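# Move one lens from tray to microscope plate

## Task

Lift a single lens out of the transparent tray and set it down on the microscope stand's black plate, while every remaining lens stays seated in its own pocket.

## Robot and tools

Robot: two arms, left_arm (base near y = +0.30 m) and right_arm (base near y = -0.37 m), each ending in a five-finger hand (left_arm has a left hand, right_arm a right hand). Scene frame: origin at table height midway between the arms, +x out over the table, +y toward left_arm, +z up. Reported end_effector_position (m) and end_effector_quat_wxyz are in this frame. Cameras: cam_high (fixed, behind the arms), cam_left_wrist, cam_right_wrist, each 672x504.

Hand point: a spot 0.05 m in front of the palm, 0.15 m from the wrist face toward the fingers. Its +z runs along straight fingers, +y leaves the palm, +x crosses the palm away from the thumb on the right hand and toward the thumb on the left hand. Straight fingertips lie about 0.06-0.07 m past the point along +z and 0.06 m behind it along -y. A wrist bracket on the little-finger side can strike objects. Arms track loosely: resting 1-3 cm (sometimes 5 cm) off the command, usually low, is normal and not a contact sign.

The 28-number row (every number in [-1, 1], both arms always present): left_arm dx, dy, dz, rx, ry, rz; left hand thumb_turn, thumb_bend, index, middle, ring, little; left force_limit, speed; then the same 14 for right_arm and its hand. The six pose numbers are an offset, not a pose: they count from that arm's current Hand target, along that Hand target's own axes, with 1.0 = 0.6 m or 180 degrees; rx, ry, rz form one rotation vector. All zeros re-requests the current Hand target. Hand motors: -1 open/straight, +1 closed (thumb_turn +1 puts the thumb opposite the fingers). force_limit maps -1..+1 to roughly 0..10 N (thumb motors 0..15 N); speed rises from near zero at -1 to full at +0.48 and above. Hand numbers are absolute targets, never optional: to keep a hand unchanged, resend the last eight numbers you sent it (before any were sent, use hand_measured plus hand_force_limit and hand_speed). For gentle grasps close with speed about -0.94 or lower. With the thumb in front, a grip fits objects roughly 0.035-0.065 m thick.

Tools:
- execute_actions(actions, cameras): actions is a list of actions; each action is a list of up to 15 rows, one per 1/30 s step, the last row repeating to fill 15. Every row in an action offsets from the Hand target at that action's start, so repeating an offset keeps moving further. An empty list returns camera images and the full state.
- move(target, speed, blend, blocking, cameras): target is one 28-number row or a list of up to 15 rows; every row's offsets count from the same starting Hand targets, not from the previous row. speed in m/s (0.002-4.3, default 0.25; rotation up to twice that in rad/s), one value or one per target. blend in m rounds corners between listed targets (0 = stop at each). Paths are straight, avoid nothing, last 0.5-10 s. blocking=false returns early while motion continues. Hand-number changes in later targets are applied on arrival.
- wait(seconds 0-10, cameras): lets time pass holding commands.
- stop(cameras): brakes a running move.
- zoom_image(camera, region [x0, y0, x1, y1] in pixels, at most 504 each side): closer view of that camera's latest image.
- show_instructions(): shows reference pages.
- finished_scene(scene): ends the current scene, given its number; irreversible.

Results: per arm end_effector_position, quaternion, Hand target (the pose the next offset starts from), joint positions, velocities, torques (include own weight, noisy). Hand readings hand_measured, hand_stopped_by (moving, target, force, stalled, fault) and hand_load_n list six values in motor order; a lost grip shows as hand_load_n dropping near 0. A move adds a "move:" line: done, off_target, moving, held or fault, plus limits (paced = pose clipped, held = steps withheld). Action results may list end_effector_position at some steps.

Control notes: orientation commands are clipped to within 40 degrees of the current orientation each step; small turns can shift the hand point noticeably. Keep paths away from an arm's own base. A blocked arm keeps pressing; command it back past its hand point to release. Overheated motors (MOTOR HOT line, fault at 100 °C) make the arm drop, so don't hold loads or stretched poses needlessly.

Avoid: dropping or releasing a moving lens, knocking other lenses out of their pockets, fast contacts or pressing far past contact, striking the stand or table hard, arms touching or one hand squeezing the other, excessive finger force, and anything leaving the table. The lens must remain on the plate after release; loose objects may get small random nudges.

Each tool is called after "Emit:" as name(argument=value, ...), one argument or row to a line, values as JSON.

Reference images:

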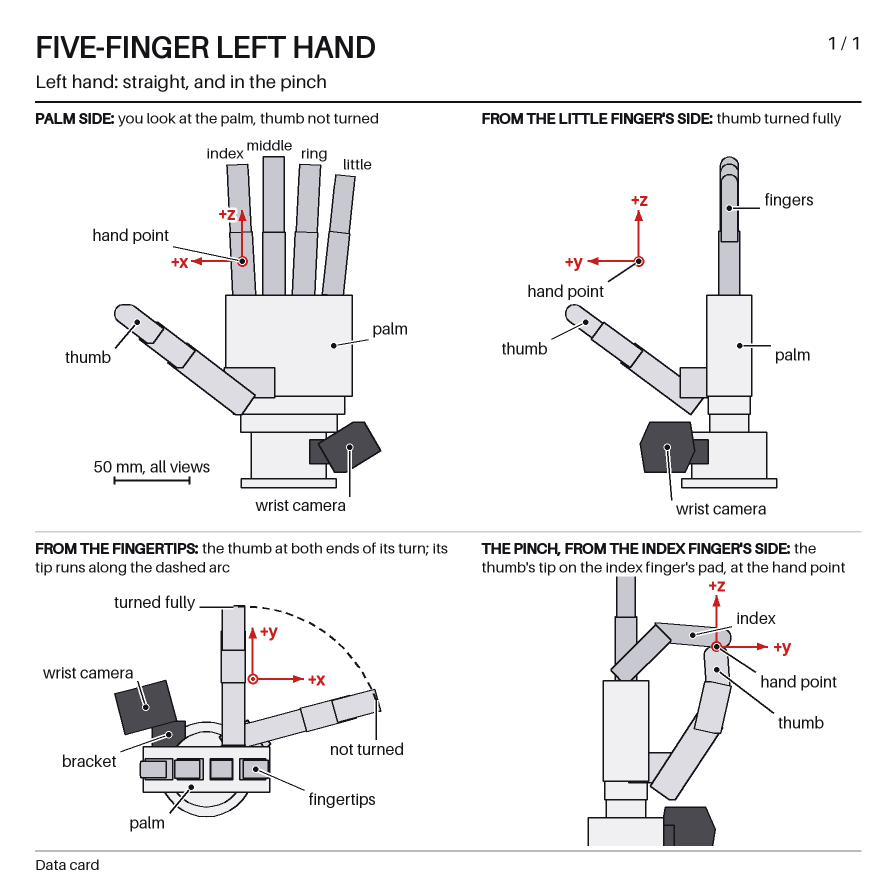

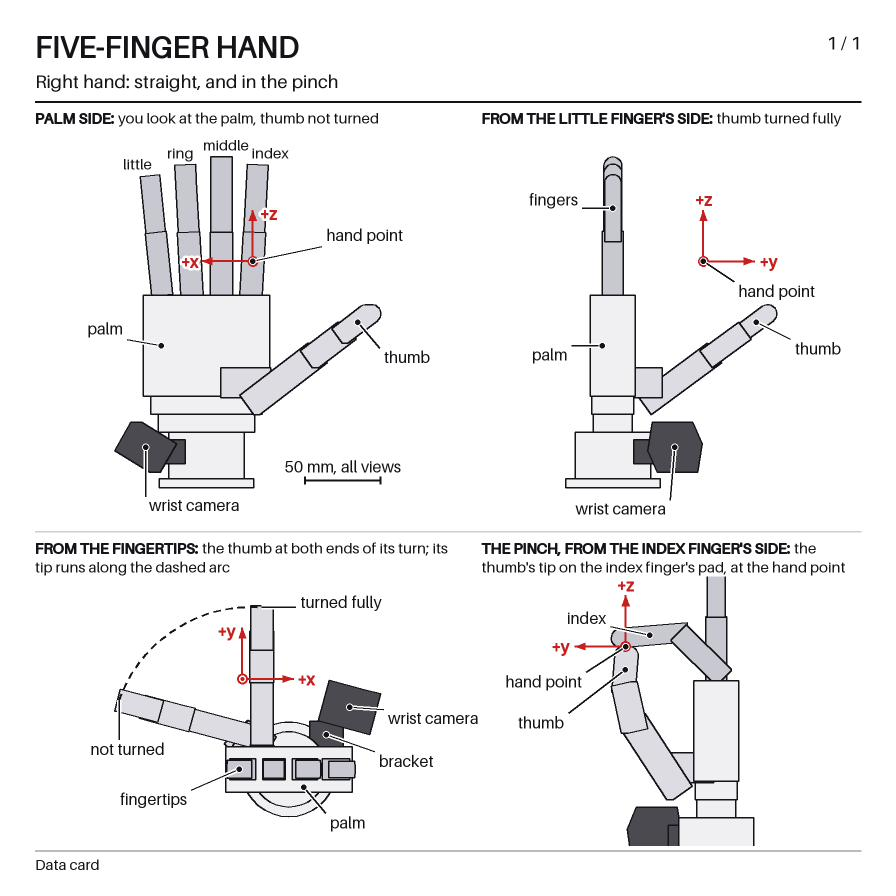

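## Session

Emit:
execute_actions(
  actions=[],
)

Scene clock: 0.00 s.
left_arm: end_effector_position=(+0.2470, +0.4814, +0.1593) hand_measured=(-1.000, -1.000, -1.000, -1.000, -1.000, -1.000) hand_load_n=(+0.0, +0.0, +0.0, +0.0, +0.0, +0.0) hand_stopped_by=(target, target, target, target, target, target) hand_force_limit=0.00 hand_speed=-0.80 end_effector_quat_wxyz=(-0.004, -0.230, +0.971, +0.061) | right_arm: end_effector_position=(+0.6019, -0.4133, +0.1881) hand_measured=(-1.000, -1.000, -1.000, -1.000, -1.000, -1.000) hand_load_n=(+0.0, +0.0, +0.0, +0.0, +0.0, +0.0) hand_stopped_by=(target, target, target, target, target, target) hand_force_limit=0.00 hand_speed=-0.80 end_effector_quat_wxyz=(+0.057, +0.810, -0.068, +0.580)
Joint positions: left_arm=[0.386 1.223 0.911 -1.248 -0.121 1.495] | right_arm=[0.182 1.496 0.858 0.297 0.286 -1.485]
Joint velocities: within noise
Joint torques (N m): no reading
Heat: left arm: hottest wrist pitch 27 °C; right arm: hottest elbow 26 °C.
Hand target: left_arm +0.2570, +0.4869, +0.1683; +0.012, -0.229, +0.971, +0.066 | right_arm +0.6088, -0.4136, +0.1967; +0.059, +0.804, -0.069, +0.588

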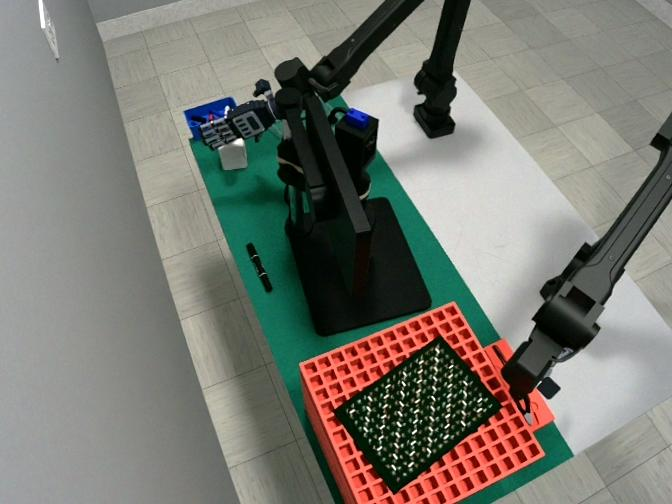

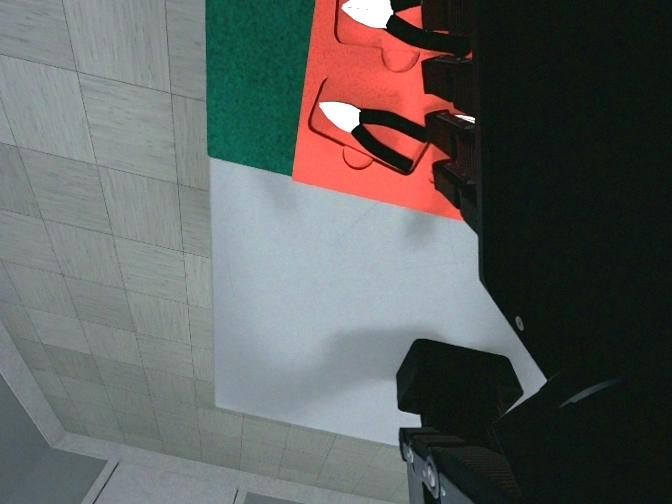

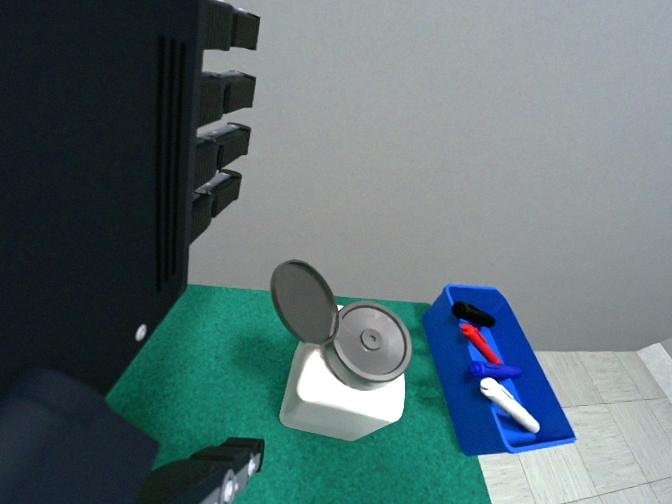

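Emit:
zoom_image(
  camera="cam_high",
  region=[180, 80, 430, 330],
)

Emit:
zoom_image(
  camera="cam_high",
  region=[300, 290, 560, 504],
)

Scaled by 2.016.

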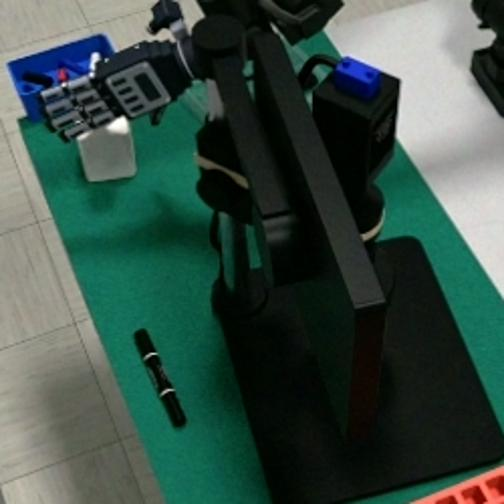

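Scaled by 1.938.

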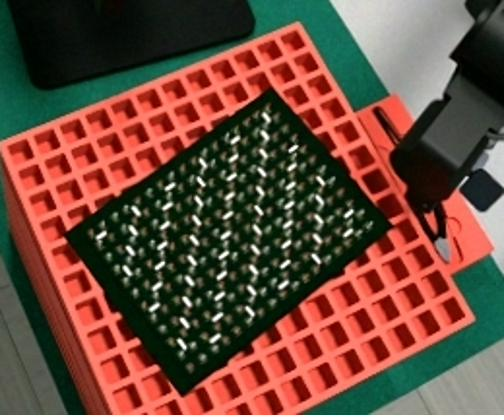

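Emit:
zoom_image(
  camera="cam_high",
  region=[240, 40, 400, 160],
)

Emit:
zoom_image(
  camera="cam_high",
  region=[270, 130, 430, 250],
)

Emit:
zoom_image(
  camera="cam_high",
  region=[280, 0, 440, 120],
)

Scaled by 3.150.

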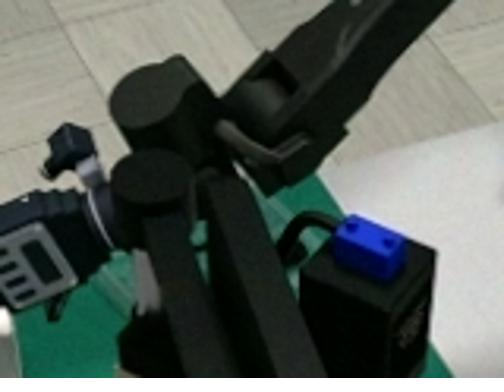

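Scaled by 3.150.

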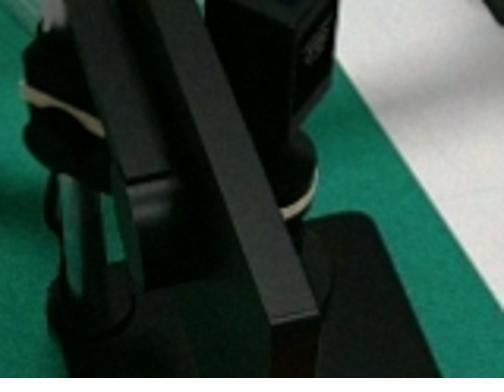

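Scaled by 3.150.

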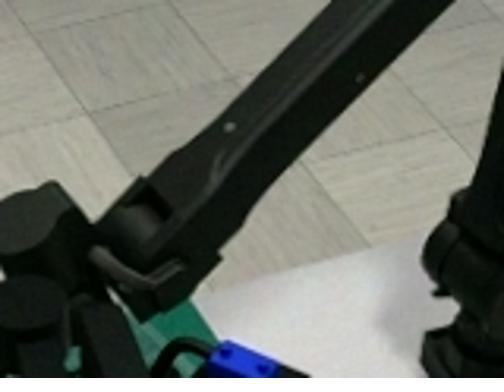

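Emit:
move(
  target=[0,0,0,0,0,0,-1,-1,-1,-1,-1,-1,0,-0.8,0.242,0.0855,-0.0608,0,0,0,-1,-1,-1,-1,-1,-1,0,-0.8],
  speed=0.15,
  cameras=["all"],
)

Scene clock: 4.80 s.
left_arm: end_effector_position=(+0.2470, +0.4814, +0.1593) hand_measured=(-1.000, -1.000, -1.000, -1.000, -1.000, -1.000) hand_load_n=(+0.0, +0.0, +0.0, +0.0, +0.0, +0.0) hand_stopped_by=(target, target, target, target, target, target) hand_force_limit=0.00 hand_speed=-0.80 end_effector_quat_wxyz=(-0.004, -0.230, +0.971, +0.061) | right_arm: end_effector_position=(+0.6006, -0.4582, +0.3195) hand_measured=(-1.000, -1.000, -1.000, -1.000, -1.000, -1.000) hand_load_n=(+0.0, +0.0, +0.0, +0.0, +0.0, +0.0) hand_stopped_by=(target, target, target, target, target, target) hand_force_limit=0.00 hand_speed=-0.80 end_effector_quat_wxyz=(+0.053, +0.814, -0.070, +0.575)
Joint positions: left_arm=[0.386 1.223 0.911 -1.248 -0.121 1.495] | right_arm=[0.076 1.323 1.074 -0.098 0.182 -1.513]
Joint torques (N m): left_arm=[1.08 -7.53 9.13 0.01 -0.02 0.04] | right_arm=[0.85 -10.93 11.73 1.16 -0.1 -0.09]
Heat: left arm: hottest wrist pitch 27 °C; right arm: hottest elbow 27 °C.
Hand target: left_arm +0.2570, +0.4869, +0.1683; +0.012, -0.229, +0.971, +0.066 | right_arm +0.6087, -0.4635, +0.3469; +0.059, +0.804, -0.069, +0.588
Off the commanded pose: left_arm 0.014 m, 2 deg | right_arm 0.029 m, 2 deg.
move: off_target (left_arm, right_arm)
camera_calibration:
cam_right_wrist: T_world_to_cam=[[-0.0674285, -0.959672, 0.272917, -0.486877], [-0.765137, -0.125817, -0.631455, 0.609405], [0.640327, -0.251397, -0.725797, -0.158402], [0, 0, 0, 1]] pos_world=[0.534878, -0.430391, 0.402721]

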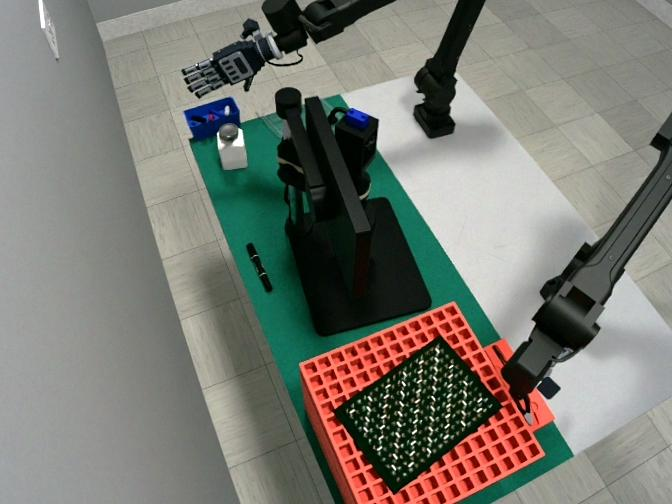

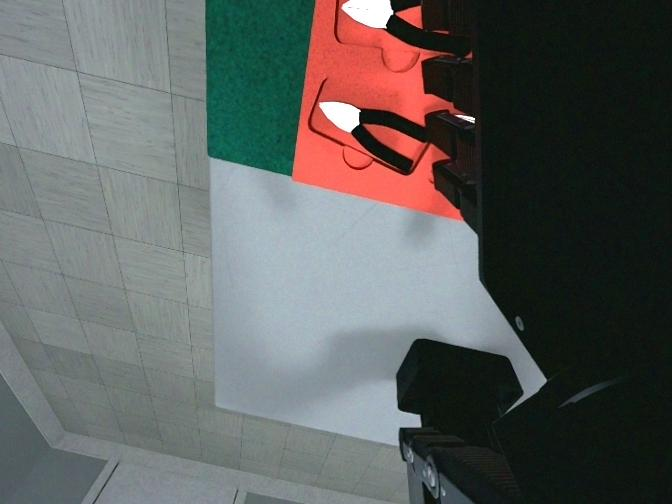

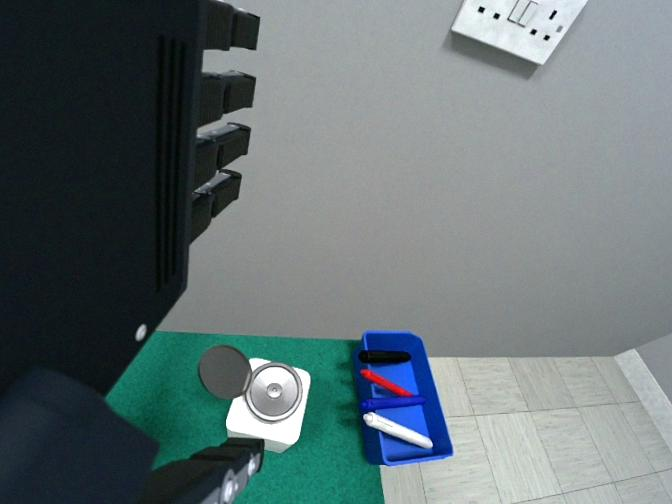

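Emit:
zoom_image(
  camera="cam_high",
  region=[220, 70, 380, 190],
)

Scaled by 3.150.

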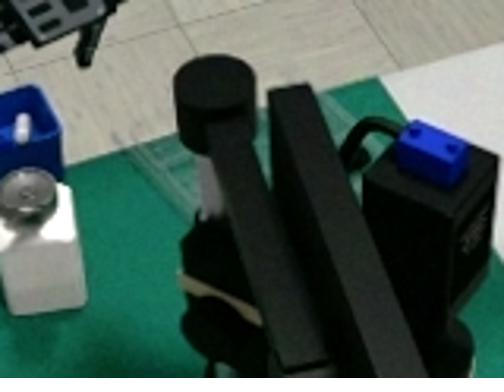

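Emit:
move(
  target=[0,0,0,0,0,0,-1,-1,-1,-1,-1,-1,0,-0.8,-0.1428,0.2347,-0.4585,-0.1434,-0.2186,0.4412,-1,-1,-1,-1,-1,-1,0,-0.8],
  speed=0.3,
  cameras=["all"],
)

Scene clock: 9.03 s.
left_arm: end_effector_position=(+0.2470, +0.4814, +0.1593) hand_measured=(-1.000, -1.000, -1.000, -1.000, -1.000, -1.000) hand_load_n=(+0.0, +0.0, +0.0, +0.0, +0.0, +0.0) hand_stopped_by=(target, target, target, target, target, target) hand_force_limit=0.00 hand_speed=-0.80 end_effector_quat_wxyz=(-0.004, -0.230, +0.971, +0.061) | right_arm: end_effector_position=(+0.2927, -0.5442, +0.3356) hand_measured=(-1.000, -1.000, -1.000, -1.000, -1.000, -1.000) hand_load_n=(+0.0, +0.0, +0.0, +0.0, -0.5, +0.0) hand_stopped_by=(target, target, target, target, target, target) hand_force_limit=0.00 hand_speed=-0.80 end_effector_quat_wxyz=(-0.177, +0.688, -0.681, +0.175)
Joint positions: left_arm=[0.386 1.223 0.911 -1.248 -0.121 1.495] | right_arm=[-0.625 1.115 1.338 -1.394 -0.315 -0.631]
Joint torques (N m): left_arm=[1.26 -7.71 9.13 0.03 -0.02 0.04] | right_arm=[0.73 -5.71 10.89 0.09 -0.4 0.08]
Heat: left arm: hottest wrist pitch 27 °C; right arm: hottest elbow 28 °C.
Hand target: left_arm +0.2570, +0.4869, +0.1683; +0.012, -0.229, +0.971, +0.066 | right_arm +0.2999, -0.5500, +0.3500; -0.183, +0.683, -0.683, +0.183
Off the commanded pose: left_arm 0.014 m, 2 deg | right_arm 0.017 m, 1 deg.
move: off_target (left_arm, right_arm)
camera_calibration:
cam_right_wrist: T_world_to_cam=[[-0.83342, -0.292843, -0.468674, 0.241395], [-0.460827, 0.836362, 0.29688, 0.496187], [0.305042, 0.463403, -0.83199, 0.551544], [0, 0, 0, 1]] pos_world=[0.261596, -0.599888, 0.424707]

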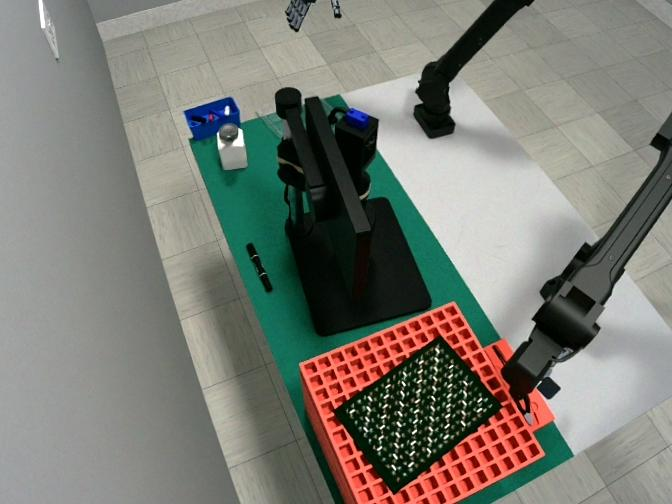

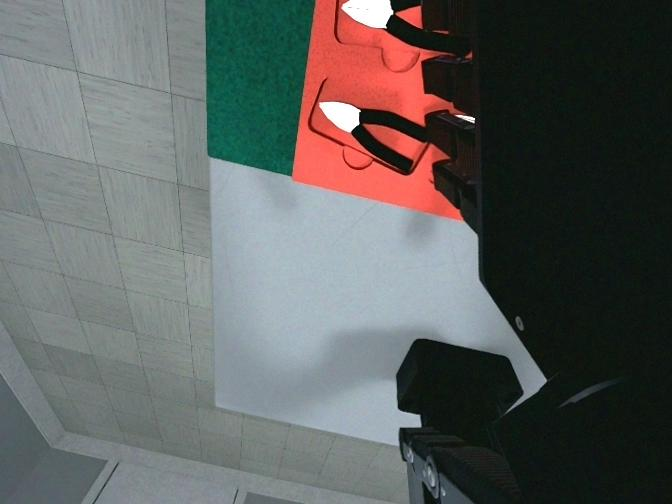

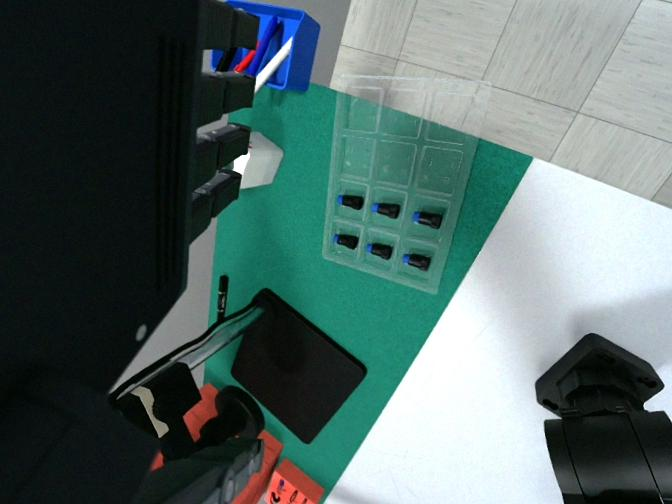

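Emit:
zoom_image(
  camera="cam_right_wrist",
  region=[300, 60, 550, 310],
)

Emit:
zoom_image(
  camera="cam_right_wrist",
  region=[100, 250, 400, 504],
)

Scaled by 2.016.

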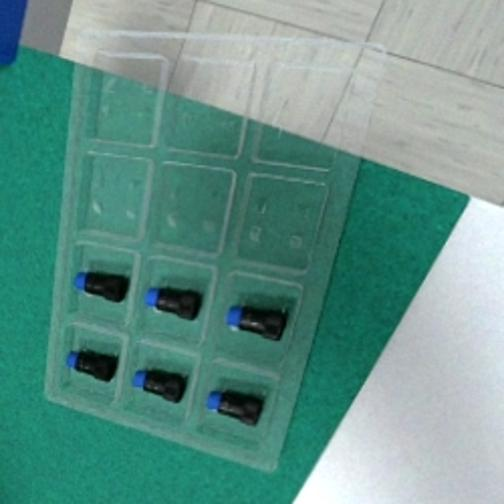

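Scaled by 1.680.

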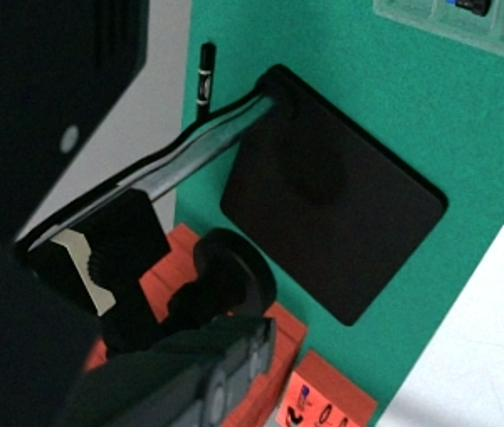

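Emit:
move(
  target=[0,0,0,0,0,0,-1,-1,-1,-1,-1,-1,0,-0.8,-0.2,0.1395,0.208,0.0711,0.2541,0.3313,1,-1,-1,-1,-1,-1,0,0],
  speed=0.25,
  cameras=["all"],
)

Scene clock: 16.83 s.
left_arm: end_effector_position=(+0.2470, +0.4814, +0.1593) hand_measured=(-1.000, -1.000, -1.000, -1.000, -1.000, -1.000) hand_load_n=(+0.0, +0.0, +0.0, +0.0, +0.0, +0.0) hand_stopped_by=(target, target, target, target, target, target) hand_force_limit=0.00 hand_speed=-0.80 end_effector_quat_wxyz=(-0.004, -0.230, +0.971, +0.061) | right_arm: end_effector_position=(+0.2874, -0.4301, +0.1987) hand_measured=(+1.000, -1.000, -1.000, -1.000, -1.000, -1.000) hand_load_n=(+0.0, +0.0, +0.0, +0.0, +0.0, +0.0) hand_stopped_by=(target, target, target, target, target, target) hand_force_limit=0.00 hand_speed=0.00 end_effector_quat_wxyz=(+0.053, -0.122, +0.918, -0.374)
Joint positions: left_arm=[0.386 1.223 0.911 -1.248 -0.121 1.495] | right_arm=[0.176 0.888 0.802 -1.334 0.764 1.362]
Joint torques (N m): left_arm=[1.2 -7.59 9.13 0.01 -0.02 0.04] | right_arm=[1.73 -2.26 7.99 -0.34 0.69 0.1]
Heat: left arm: hottest wrist pitch 27 °C; right arm: hottest elbow 29 °C.
Hand target: left_arm +0.2570, +0.4869, +0.1683; +0.012, -0.229, +0.971, +0.066 | right_arm +0.2899, -0.4300, +0.2000; +0.050, -0.120, +0.916, -0.379
Off the commanded pose: left_arm 0.014 m, 2 deg | right_arm 0.003 m, 1 deg.
move: off_target (left_arm)
camera_calibration:
cam_right_wrist: T_world_to_cam=[[-0.449489, 0.582492, -0.677246, 0.51375], [0.675506, 0.717731, 0.168978, 0.0868107], [0.584509, -0.38153, -0.71609, -0.0803233], [0, 0, 0, 1]] pos_world=[0.219234, -0.392208, 0.275747]

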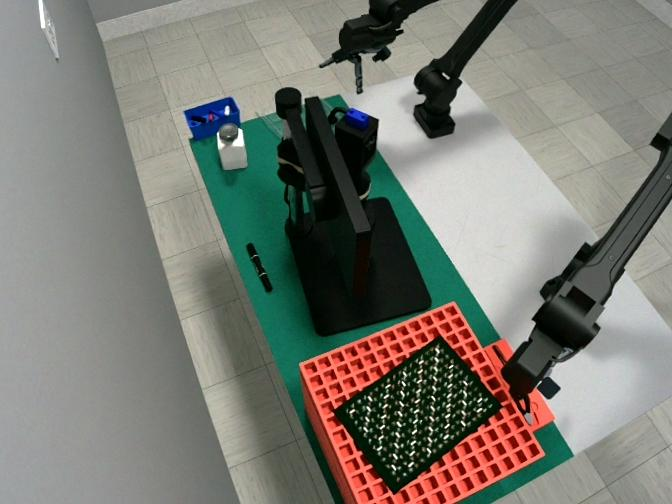

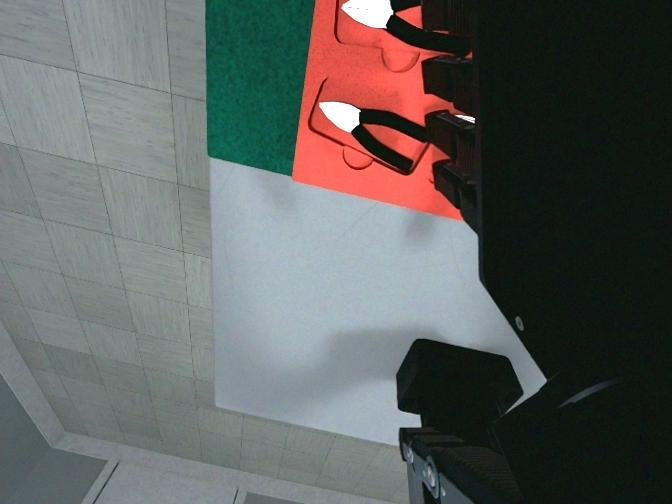

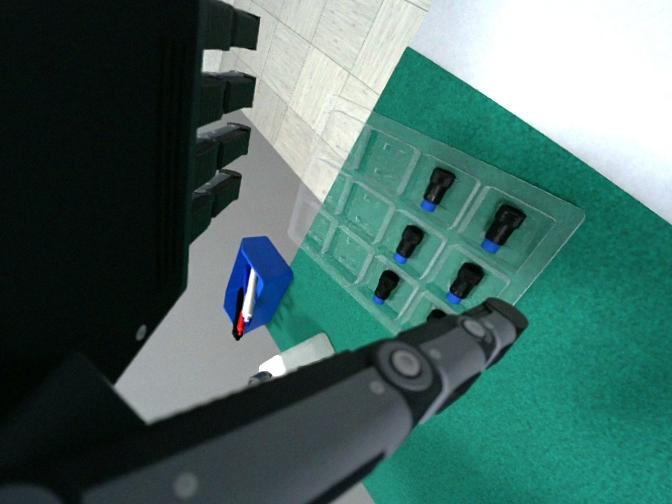

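Emit:
move(
  target=[0,0,0,0,0,0,-1,-1,-1,-1,-1,-1,0,-0.8,0,0,0,0,0,0,1,-0.6,0.1,0.1,0.9,0.9,0,0],
  cameras=["cam_right_wrist"],
)

Scene clock: 18.50 s.
left_arm: end_effector_position=(+0.2470, +0.4814, +0.1593) hand_measured=(-1.000, -1.000, -1.000, -1.000, -1.000, -1.000) hand_load_n=(+0.0, +0.0, +0.0, +0.0, -0.5, +0.0) hand_stopped_by=(target, target, target, target, target, target) hand_force_limit=0.00 hand_speed=-0.80 end_effector_quat_wxyz=(-0.004, -0.230, +0.971, +0.061) | right_arm: end_effector_position=(+0.2876, -0.4304, +0.1989) hand_measured=(+1.000, -0.600, +0.100, +0.100, +0.900, +0.900) hand_load_n=(+0.0, +0.0, +0.0, +0.0, +0.0, +0.0) hand_stopped_by=(target, target, target, target, target, target) hand_force_limit=0.00 hand_speed=0.00 end_effector_quat_wxyz=(+0.053, -0.120, +0.918, -0.375)
Joint positions: left_arm=[0.386 1.223 0.911 -1.248 -0.121 1.495] | right_arm=[0.176 0.888 0.802 -1.334 0.765 1.365]
Joint torques (N m): left_arm=[1.03 -7.47 9.14 0.01 -0.02 0.04] | right_arm=[1.67 -2.14 8.06 -0.34 0.65 0.11]
Heat: left arm: hottest wrist pitch 27 °C; right arm: hottest elbow 29 °C.
Hand target: left_arm +0.2570, +0.4869, +0.1683; +0.012, -0.229, +0.971, +0.066 | right_arm +0.2899, -0.4300, +0.2000; +0.050, -0.120, +0.916, -0.379
Off the commanded pose: left_arm 0.014 m, 2 deg | right_arm 0.003 m, 1 deg.
move: off_target (left_arm)
camera_calibration:
cam_right_wrist: T_world_to_cam=[[-0.446594, 0.582929, -0.678784, 0.513865], [0.676873, 0.716254, 0.169771, 0.0856521], [0.585147, -0.383632, -0.714444, -0.0818957], [0, 0, 0, 1]] pos_world=[0.219434, -0.392313, 0.275752]
Images, in order (width x height): cam_right_wrist 672x504.

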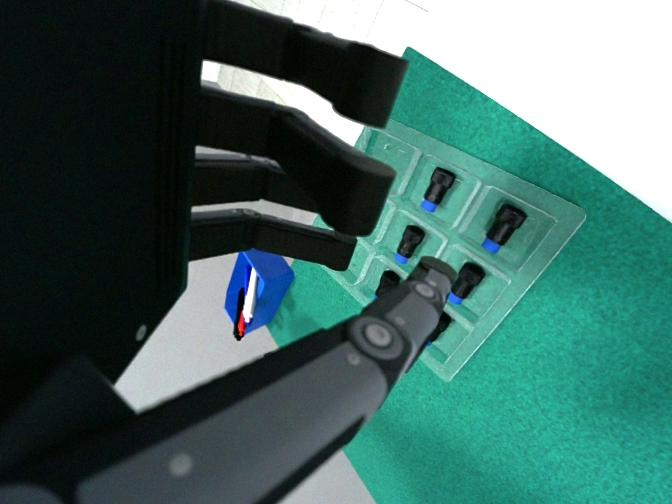

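Emit:
move(
  target=[0,0,0,0,0,0,-1,-1,-1,-1,-1,-1,0,-0.8,-0.0129,0.1272,0.1321,0,0,0,1,-1,0.1,0.1,0.9,0.9,0,0],
  cameras=["cam_right_wrist"],
  speed=0.15,
)

Scene clock: 24.10 s.
left_arm: end_effector_position=(+0.2470, +0.4814, +0.1593) hand_measured=(-1.000, -1.000, -1.000, -1.000, -1.000, -1.000) hand_load_n=(+0.0, +0.0, +0.0, +0.0, +0.0, +0.0) hand_stopped_by=(target, target, target, target, target, target) hand_force_limit=0.00 hand_speed=-0.80 end_effector_quat_wxyz=(-0.004, -0.230, +0.971, +0.061) | right_arm: end_effector_position=(+0.2952, -0.4289, +0.0945) hand_measured=(+1.000, -1.000, +0.100, +0.100, +0.900, +0.900) hand_load_n=(+0.0, +0.0, +0.0, +0.0, +0.5, +0.0) hand_stopped_by=(target, target, target, target, target, target) hand_force_limit=0.00 hand_speed=0.00 end_effector_quat_wxyz=(+0.049, -0.122, +0.918, -0.375)
Joint positions: left_arm=[0.386 1.223 0.911 -1.248 -0.121 1.495] | right_arm=[0.178 1.011 0.588 -1.009 0.765 1.368]
Joint torques (N m): left_arm=[1.08 -7.65 9.17 0.02 -0.02 0.04] | right_arm=[1.2 -3.08 6.38 0.88 0.62 0]
Heat: left arm: hottest elbow 27 °C; right arm: hottest elbow 30 °C.
Hand target: left_arm +0.2570, +0.4869, +0.1683; +0.012, -0.229, +0.971, +0.066 | right_arm +0.2980, -0.4299, +0.0900; +0.050, -0.120, +0.916, -0.379
Off the commanded pose: left_arm 0.014 m, 2 deg | right_arm 0.005 m, 1 deg.
move: off_target (left_arm)
camera_calibration:
cam_right_wrist: T_world_to_cam=[[-0.453299, 0.582315, -0.674855, 0.446889], [0.678484, 0.716428, 0.162451, 0.0973987], [0.578083, -0.384239, -0.719847, -0.157987], [0, 0, 0, 1]] pos_world=[0.227821, -0.390714, 0.172036]
Images, in order (width x height): cam_right_wrist 672x504.

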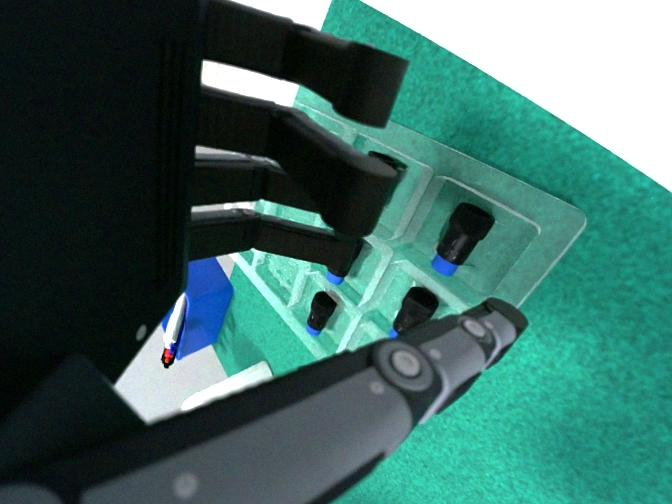

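Emit:
zoom_image(
  camera="cam_right_wrist",
  region=[300, 120, 600, 400],
)

Scaled by 1.680.

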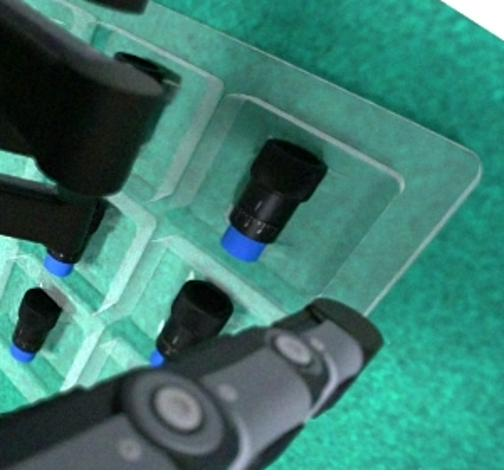

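Emit:
move(
  target=[0,0,0,0,0,0,-1,-1,-1,-1,-1,-1,0,-0.8,0.0067,0.0452,0.0255,0.0556,0,0,1,-0.65,0.0,0.0,0.9,0.9,0,0],
  cameras=["cam_right_wrist", "cam_high"],
  speed=0.1,
)

Emit:
zoom_image(
  camera="cam_right_wrist",
  region=[300, 120, 600, 400],
)

Scene clock: 29.17 s.
left_arm: end_effector_position=(+0.2470, +0.4814, +0.1593) hand_measured=(-1.000, -1.000, -1.000, -1.000, -1.000, -1.000) hand_load_n=(+0.0, +0.0, +0.0, +0.0, +0.0, +0.0) hand_stopped_by=(target, target, target, target, target, target) hand_force_limit=0.00 hand_speed=-0.80 end_effector_quat_wxyz=(-0.004, -0.230, +0.971, +0.061) | right_arm: end_effector_position=(+0.2898, -0.4238, +0.0632) hand_measured=(+1.000, -0.650, +0.000, +0.000, +0.900, +0.900) hand_load_n=(+0.0, +0.0, +0.0, +0.0, +0.0, +0.0) hand_stopped_by=(target, target, target, target, target, target) hand_force_limit=0.00 hand_speed=0.00 end_effector_quat_wxyz=(+0.056, -0.117, +0.882, -0.453)
Joint positions: left_arm=[0.386 1.223 0.911 -1.248 -0.121 1.495] | right_arm=[0.331 1.128 0.513 -0.978 0.948 1.589]
Joint torques (N m): left_arm=[1.14 -7.53 9.16 0.02 -0.02 0.03] | right_arm=[1.85 -3.49 5.64 0.43 0.81 0.11]
Heat: left arm: hottest elbow 28 °C; right arm: hottest elbow 30 °C.
Hand target: left_arm +0.2570, +0.4869, +0.1683; +0.012, -0.229, +0.971, +0.066 | right_arm +0.2920, -0.4229, +0.0600; +0.061, -0.116, +0.879, -0.458
Off the commanded pose: left_arm 0.014 m, 2 deg | right_arm 0.004 m, 1 deg.
move: off_target (left_arm)
camera_calibration:
cam_right_wrist: T_world_to_cam=[[-0.422854, 0.460814, -0.780285, 0.366702], [0.67547, 0.734283, 0.0675943, 0.116995], [0.604098, -0.498477, -0.621761, -0.237598], [0, 0, 0, 1]] pos_world=[0.219568, -0.373326, 0.130495]
Images, in order (width x height): cam_high 672x504, cam_right_wrist 672x504.

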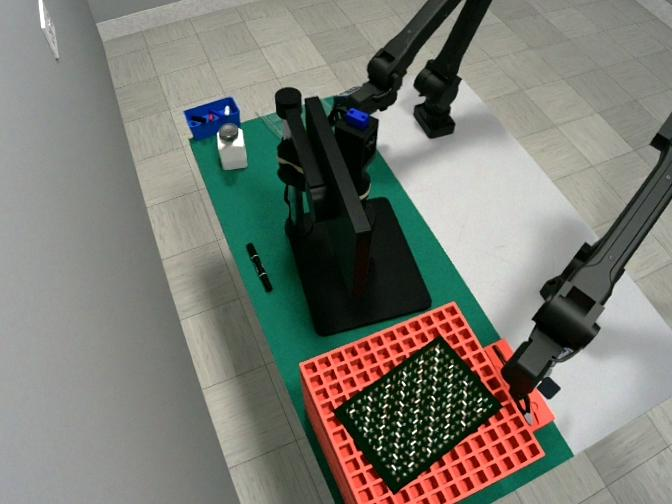

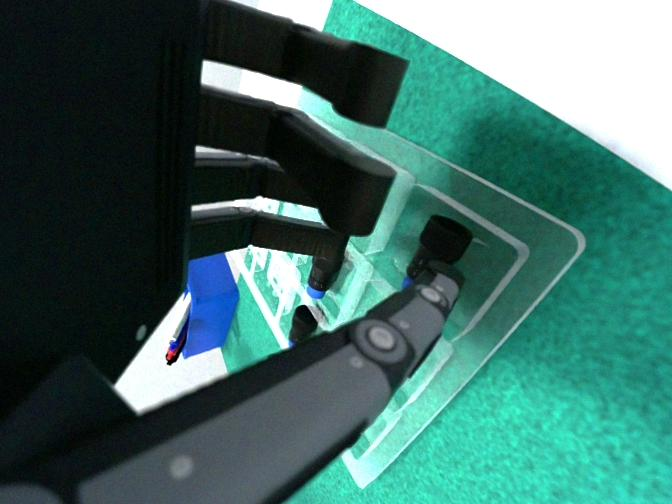

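Scaled by 1.680.

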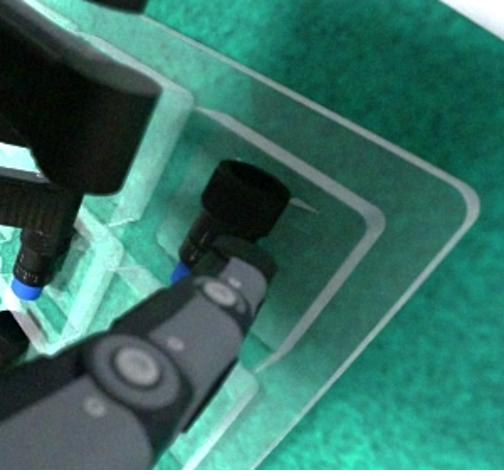

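Emit:
move(
  target=[0,0,0,0,0,0,-1,-1,-1,-1,-1,-1,0,-0.8,-0.005,0.0368,0.0345,0,0,0,1,-0.75,0.0,0.0,-1,-1,0,0],
  cameras=["cam_right_wrist"],
  speed=0.06,
)

Emit:
zoom_image(
  camera="cam_right_wrist",
  region=[250, 120, 550, 400],
)

Scene clock: 31.17 s.
left_arm: end_effector_position=(+0.2470, +0.4814, +0.1593) hand_measured=(-1.000, -1.000, -1.000, -1.000, -1.000, -1.000) hand_load_n=(+0.0, +0.0, +0.0, +0.0, +0.0, +0.0) hand_stopped_by=(target, target, target, target, target, target) hand_force_limit=0.00 hand_speed=-0.80 end_effector_quat_wxyz=(-0.004, -0.230, +0.971, +0.061) | right_arm: end_effector_position=(+0.2961, -0.4222, +0.0355) hand_measured=(+1.000, -0.750, +0.000, +0.000, -1.000, -1.000) hand_load_n=(-1.0, +0.0, +0.0, +0.0, +0.0, +0.0) hand_stopped_by=(target, target, target, target, target, target) hand_force_limit=0.00 hand_speed=0.00 end_effector_quat_wxyz=(+0.062, -0.120, +0.881, -0.453)
Joint positions: left_arm=[0.386 1.223 0.911 -1.248 -0.121 1.495] | right_arm=[0.331 1.209 0.477 -0.838 0.951 1.572]
Joint torques (N m): left_arm=[1.2 -7.59 9.16 0.01 -0.01 0.04] | right_arm=[0.38 -3.9 4.9 0.87 0.74 -0.01]
Heat: left arm: hottest elbow 28 °C; right arm: hottest elbow 30 °C.
Hand target: left_arm +0.2570, +0.4869, +0.1683; +0.012, -0.229, +0.971, +0.066 | right_arm +0.2961, -0.4263, +0.0301; +0.061, -0.115, +0.879, -0.458
Off the commanded pose: left_arm 0.014 m, 2 deg | right_arm 0.007 m, 1 deg.
move: off_target (left_arm)
camera_calibration:
cam_right_wrist: T_world_to_cam=[[-0.421002, 0.455981, -0.784116, 0.344635], [0.667629, 0.740963, 0.0724275, 0.118396], [0.614027, -0.493006, -0.616373, -0.258688], [0, 0, 0, 1]] pos_world=[0.224889, -0.372409, 0.10221]
Images, in order (width x height): cam_right_wrist 672x504.

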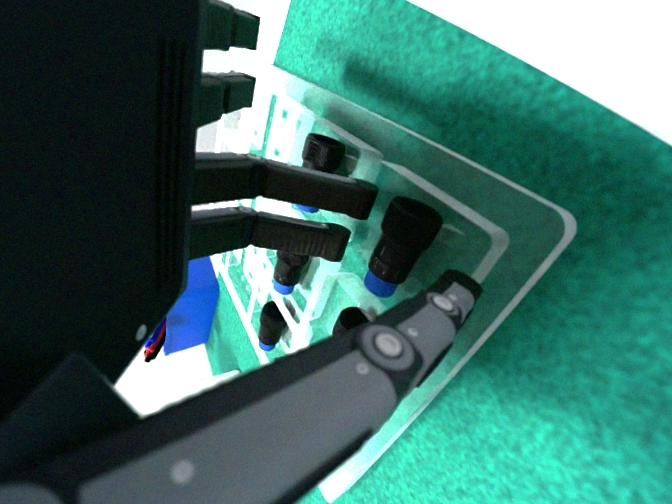

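Scaled by 1.680.

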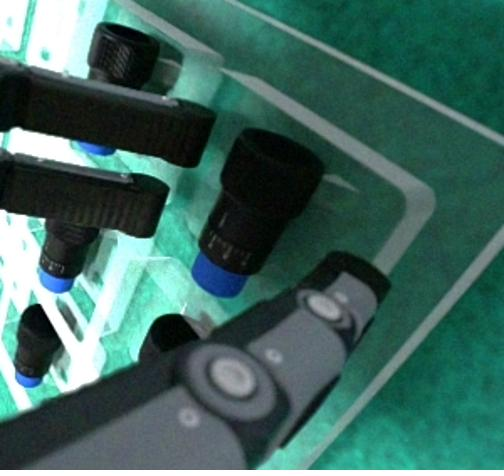

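Emit:
move(
  target=[0,0,0,0,0,0,-1,-1,-1,-1,-1,-1,0,-0.8,0,0.012,0.0148,0,0,0,1,-0.75,0.0,0.0,-1,-1,0,0],
  cameras=["cam_right_wrist"],
  speed=0.04,
)

Emit:
zoom_image(
  camera="cam_right_wrist",
  region=[250, 120, 550, 400],
)

Scene clock: 33.07 s.
left_arm: end_effector_position=(+0.2470, +0.4814, +0.1593) hand_measured=(-1.000, -1.000, -1.000, -1.000, -1.000, -1.000) hand_load_n=(+0.0, -0.5, +0.0, +0.0, +0.0, +0.0) hand_stopped_by=(target, target, target, target, target, target) hand_force_limit=0.00 hand_speed=-0.80 end_effector_quat_wxyz=(-0.004, -0.230, +0.971, +0.061) | right_arm: end_effector_position=(+0.2976, -0.4236, +0.0350) hand_measured=(+1.000, -0.750, +0.000, +0.000, -1.000, -1.000) hand_load_n=(-7.5, +1.5, +0.0, -1.0, +0.0, +0.0) hand_stopped_by=(target, target, target, target, target, target) hand_force_limit=0.00 hand_speed=0.00 end_effector_quat_wxyz=(+0.062, -0.130, +0.877, -0.458)
Joint positions: left_arm=[0.386 1.223 0.911 -1.248 -0.121 1.495] | right_arm=[0.328 1.21 0.472 -0.812 0.96 1.533]
Joint torques (N m): left_arm=[1.2 -7.47 9.14 0.02 -0.02 0.05] | right_arm=[0.21 -1.96 4.03 2.03 0.37 0.18]
Heat: left arm: hottest elbow 28 °C; right arm: hottest elbow 30 °C.
Hand target: left_arm +0.2570, +0.4869, +0.1683; +0.012, -0.229, +0.971, +0.066 | right_arm +0.2970, -0.4294, +0.0191; +0.061, -0.115, +0.879, -0.458
Off the commanded pose: left_arm 0.014 m, 2 deg | right_arm 0.017 m, 2 deg.
move: off_target (left_arm, right_arm)
camera_calibration:
cam_right_wrist: T_world_to_cam=[[-0.435135, 0.438769, -0.786218, 0.342413], [0.654171, 0.75406, 0.0587696, 0.128485], [0.618642, -0.488748, -0.615148, -0.26018], [0, 0, 0, 1]] pos_world=[0.225903, -0.374289, 0.101611]
Images, in order (width x height): cam_right_wrist 672x504.

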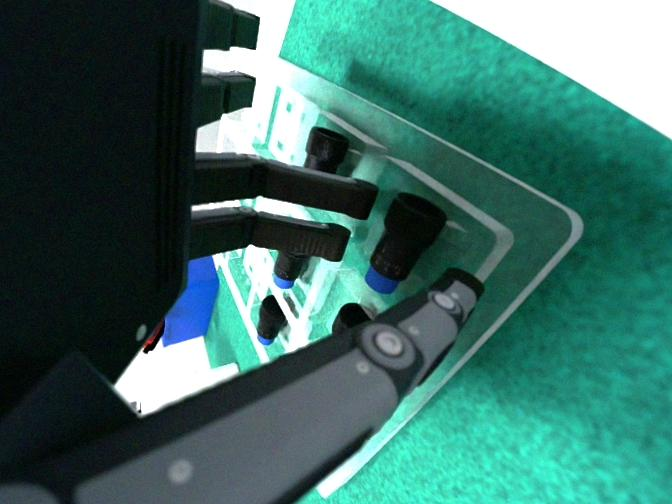

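Scaled by 1.680.

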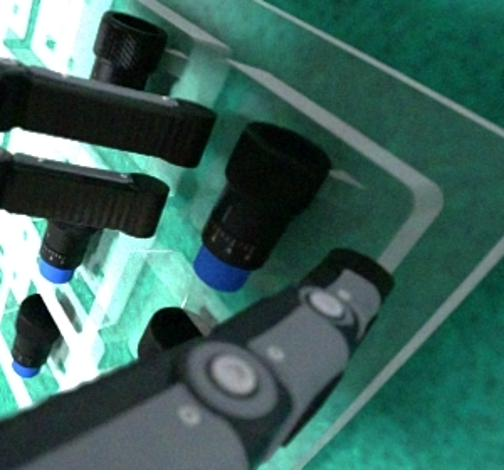

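Emit:
move(
  target=[0,0,0,0,0,0,-1,-1,-1,-1,-1,-1,0,-0.8,0,-0.0382,-0.0268,0,0,0,1,-0.55,0.0,0.0,-1,-1,0,0],
  cameras=["cam_right_wrist"],
  speed=0.06,
)

Emit:
zoom_image(
  camera="cam_right_wrist",
  region=[250, 120, 550, 400],
)

Scene clock: 35.00 s.
left_arm: end_effector_position=(+0.2470, +0.4814, +0.1593) hand_measured=(-1.000, -1.000, -1.000, -1.000, -1.000, -1.000) hand_load_n=(+0.0, +0.0, +0.0, +0.0, +0.0, +0.0) hand_stopped_by=(target, target, target, target, target, target) hand_force_limit=0.00 hand_speed=-0.80 end_effector_quat_wxyz=(-0.004, -0.230, +0.971, +0.061) | right_arm: end_effector_position=(+0.2902, -0.4283, +0.0390) hand_measured=(+1.000, -0.550, +0.000, +0.000, -1.000, -1.000) hand_load_n=(+0.0, +0.0, +0.0, +0.0, +0.0, +0.0) hand_stopped_by=(target, target, target, target, target, target) hand_force_limit=0.00 hand_speed=0.00 end_effector_quat_wxyz=(+0.055, -0.123, +0.879, -0.457)
Joint positions: left_arm=[0.386 1.223 0.911 -1.248 -0.121 1.495] | right_arm=[0.317 1.185 0.47 -0.854 0.957 1.549]
Joint torques (N m): left_arm=[1.2 -7.53 9.16 0.01 -0.01 0.05] | right_arm=[0.62 -5.77 6.83 -0.58 0.48 0.05]
Heat: left arm: hottest elbow 29 °C; right arm: hottest elbow 30 °C.
Hand target: left_arm +0.2570, +0.4869, +0.1683; +0.012, -0.229, +0.971, +0.066 | right_arm +0.2969, -0.4293, +0.0471; +0.061, -0.116, +0.879, -0.458
Off the commanded pose: left_arm 0.014 m, 2 deg | right_arm 0.011 m, 1 deg.
move: off_target (left_arm, right_arm)
camera_calibration:
cam_right_wrist: T_world_to_cam=[[-0.431942, 0.448285, -0.782603, 0.347452], [0.669147, 0.741079, 0.0551764, 0.126869], [0.604705, -0.499843, -0.620072, -0.25597], [0, 0, 0, 1]] pos_world=[0.219972, -0.377722, 0.106197]
Images, in order (width x height): cam_right_wrist 672x504.

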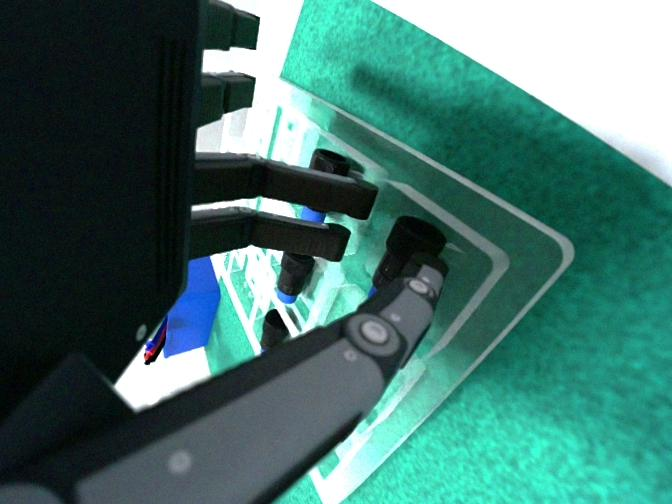

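Scaled by 1.680.

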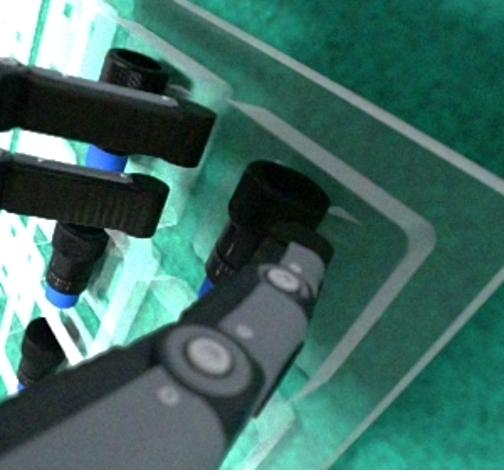

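Emit:
move(
  target=[0,0,0,0,0,0,-1,-1,-1,-1,-1,-1,0,-0.8,-0.0025,0.0313,0.0105,0,0,0,1,-0.55,0.0,0.0,-1,-1,0,0],
  cameras=["cam_right_wrist"],
  speed=0.05,
)

Emit:
zoom_image(
  camera="cam_right_wrist",
  region=[250, 120, 550, 400],
)

Scene clock: 36.30 s.
left_arm: end_effector_position=(+0.2470, +0.4814, +0.1593) hand_measured=(-1.000, -1.000, -1.000, -1.000, -1.000, -1.000) hand_load_n=(+0.0, +0.0, +0.0, +0.0, +0.0, +0.0) hand_stopped_by=(target, target, target, target, target, target) hand_force_limit=0.00 hand_speed=-0.80 end_effector_quat_wxyz=(-0.004, -0.230, +0.971, +0.061) | right_arm: end_effector_position=(+0.2896, -0.4286, +0.0357) hand_measured=(+1.000, -0.550, +0.000, +0.000, -1.000, -1.000) hand_load_n=(+0.0, +0.0, +0.0, -4.0, +0.0, +0.0) hand_stopped_by=(target, target, target, target, target, target) hand_force_limit=0.00 hand_speed=0.00 end_effector_quat_wxyz=(+0.050, -0.127, +0.875, -0.465)
Joint positions: left_arm=[0.386 1.223 0.911 -1.248 -0.121 1.495] | right_arm=[0.327 1.208 0.47 -0.854 0.972 1.56]
Joint torques (N m): left_arm=[1.2 -7.53 9.11 0.01 -0.02 0.05] | right_arm=[1.61 -2.96 5.48 1.18 0.16 0.28]
Heat: left arm: hottest elbow 29 °C; right arm: hottest elbow 30 °C.
Hand target: left_arm +0.2570, +0.4869, +0.1683; +0.012, -0.229, +0.971, +0.066 | right_arm +0.2969, -0.4235, +0.0280; +0.061, -0.116, +0.879, -0.458
Off the commanded pose: left_arm 0.014 m, 2 deg | right_arm 0.012 m, 2 deg.
move: off_target (left_arm, right_arm)
camera_calibration:
cam_right_wrist: T_world_to_cam=[[-0.441034, 0.432235, -0.786551, 0.340639], [0.666926, 0.744298, 0.0350579, 0.130396], [0.600582, -0.50911, -0.61653, -0.260742], [0, 0, 0, 1]] pos_world=[0.219866, -0.377036, 0.102603]
Images, in order (width x height): cam_right_wrist 672x504.

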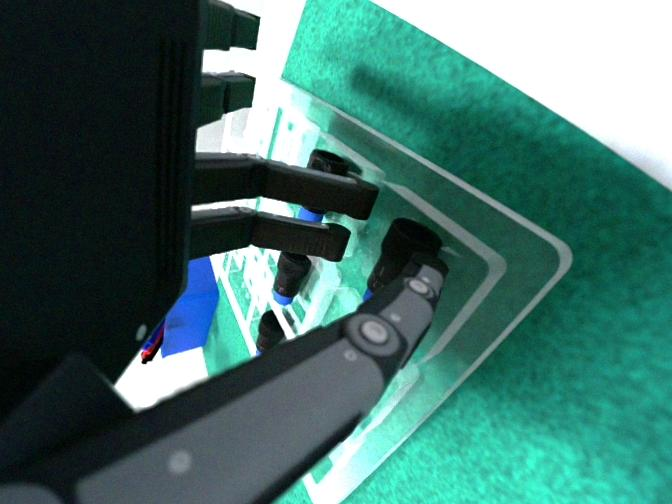

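Scaled by 1.680.

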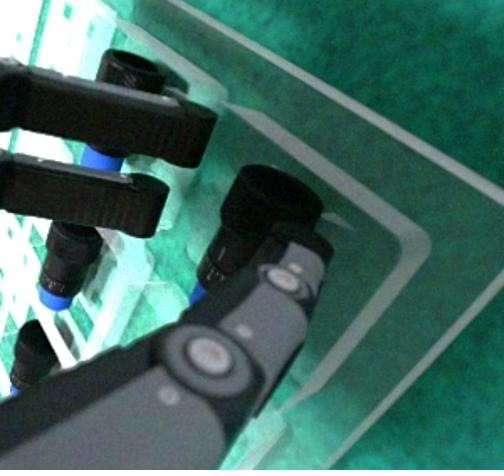

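Emit:
move(
  target=[0,0,0,0,0,0,-1,-1,-1,-1,-1,-1,0,-0.8,-0.0082,-0.0248,-0.0155,0,0,0,1,-0.55,0.0,0.0,-1,-1,0,0],
  cameras=[],
  speed=0.05,
)

Scene clock: 37.83 s.
left_arm: end_effector_position=(+0.2470, +0.4814, +0.1593) hand_measured=(-1.000, -1.000, -1.000, -1.000, -1.000, -1.000) hand_load_n=(+0.0, +0.0, +0.0, +0.0, +0.0, +0.0) hand_stopped_by=(target, target, target, target, target, target) hand_force_limit=0.00 hand_speed=-0.80 end_effector_quat_wxyz=(-0.004, -0.230, +0.971, +0.061) | right_arm: end_effector_position=(+0.2896, -0.4274, +0.0362) hand_measured=(+1.000, -0.550, +0.000, +0.000, -1.000, -1.000) hand_load_n=(+0.0, +0.0, +0.0, -0.5, +0.0, +0.0) hand_stopped_by=(target, target, target, target, target, target) hand_force_limit=0.00 hand_speed=0.00 end_effector_quat_wxyz=(+0.050, -0.121, +0.878, -0.461)
Joint positions: left_arm=[0.386 1.223 0.911 -1.248 -0.121 1.495] | right_arm=[0.327 1.208 0.475 -0.868 0.963 1.578]
Joint torques (N m): left_arm=[1.14 -7.59 9.13 0.02 -0.02 0.05] | right_arm=[1.32 -5.3 7.61 -0.61 0.25 0.11]
Heat: left arm: hottest elbow 29 °C; right arm: hottest elbow 30 °C.
Hand target: left_arm +0.2570, +0.4869, +0.1683; +0.012, -0.229, +0.971, +0.066 | right_arm +0.3018, -0.4231, +0.0455; +0.061, -0.116, +0.879, -0.458
Off the commanded pose: left_arm 0.014 m, 2 deg | right_arm 0.016 m, 1 deg.
move: off_target (left_arm, right_arm)
No camera images: "cameras" was empty.


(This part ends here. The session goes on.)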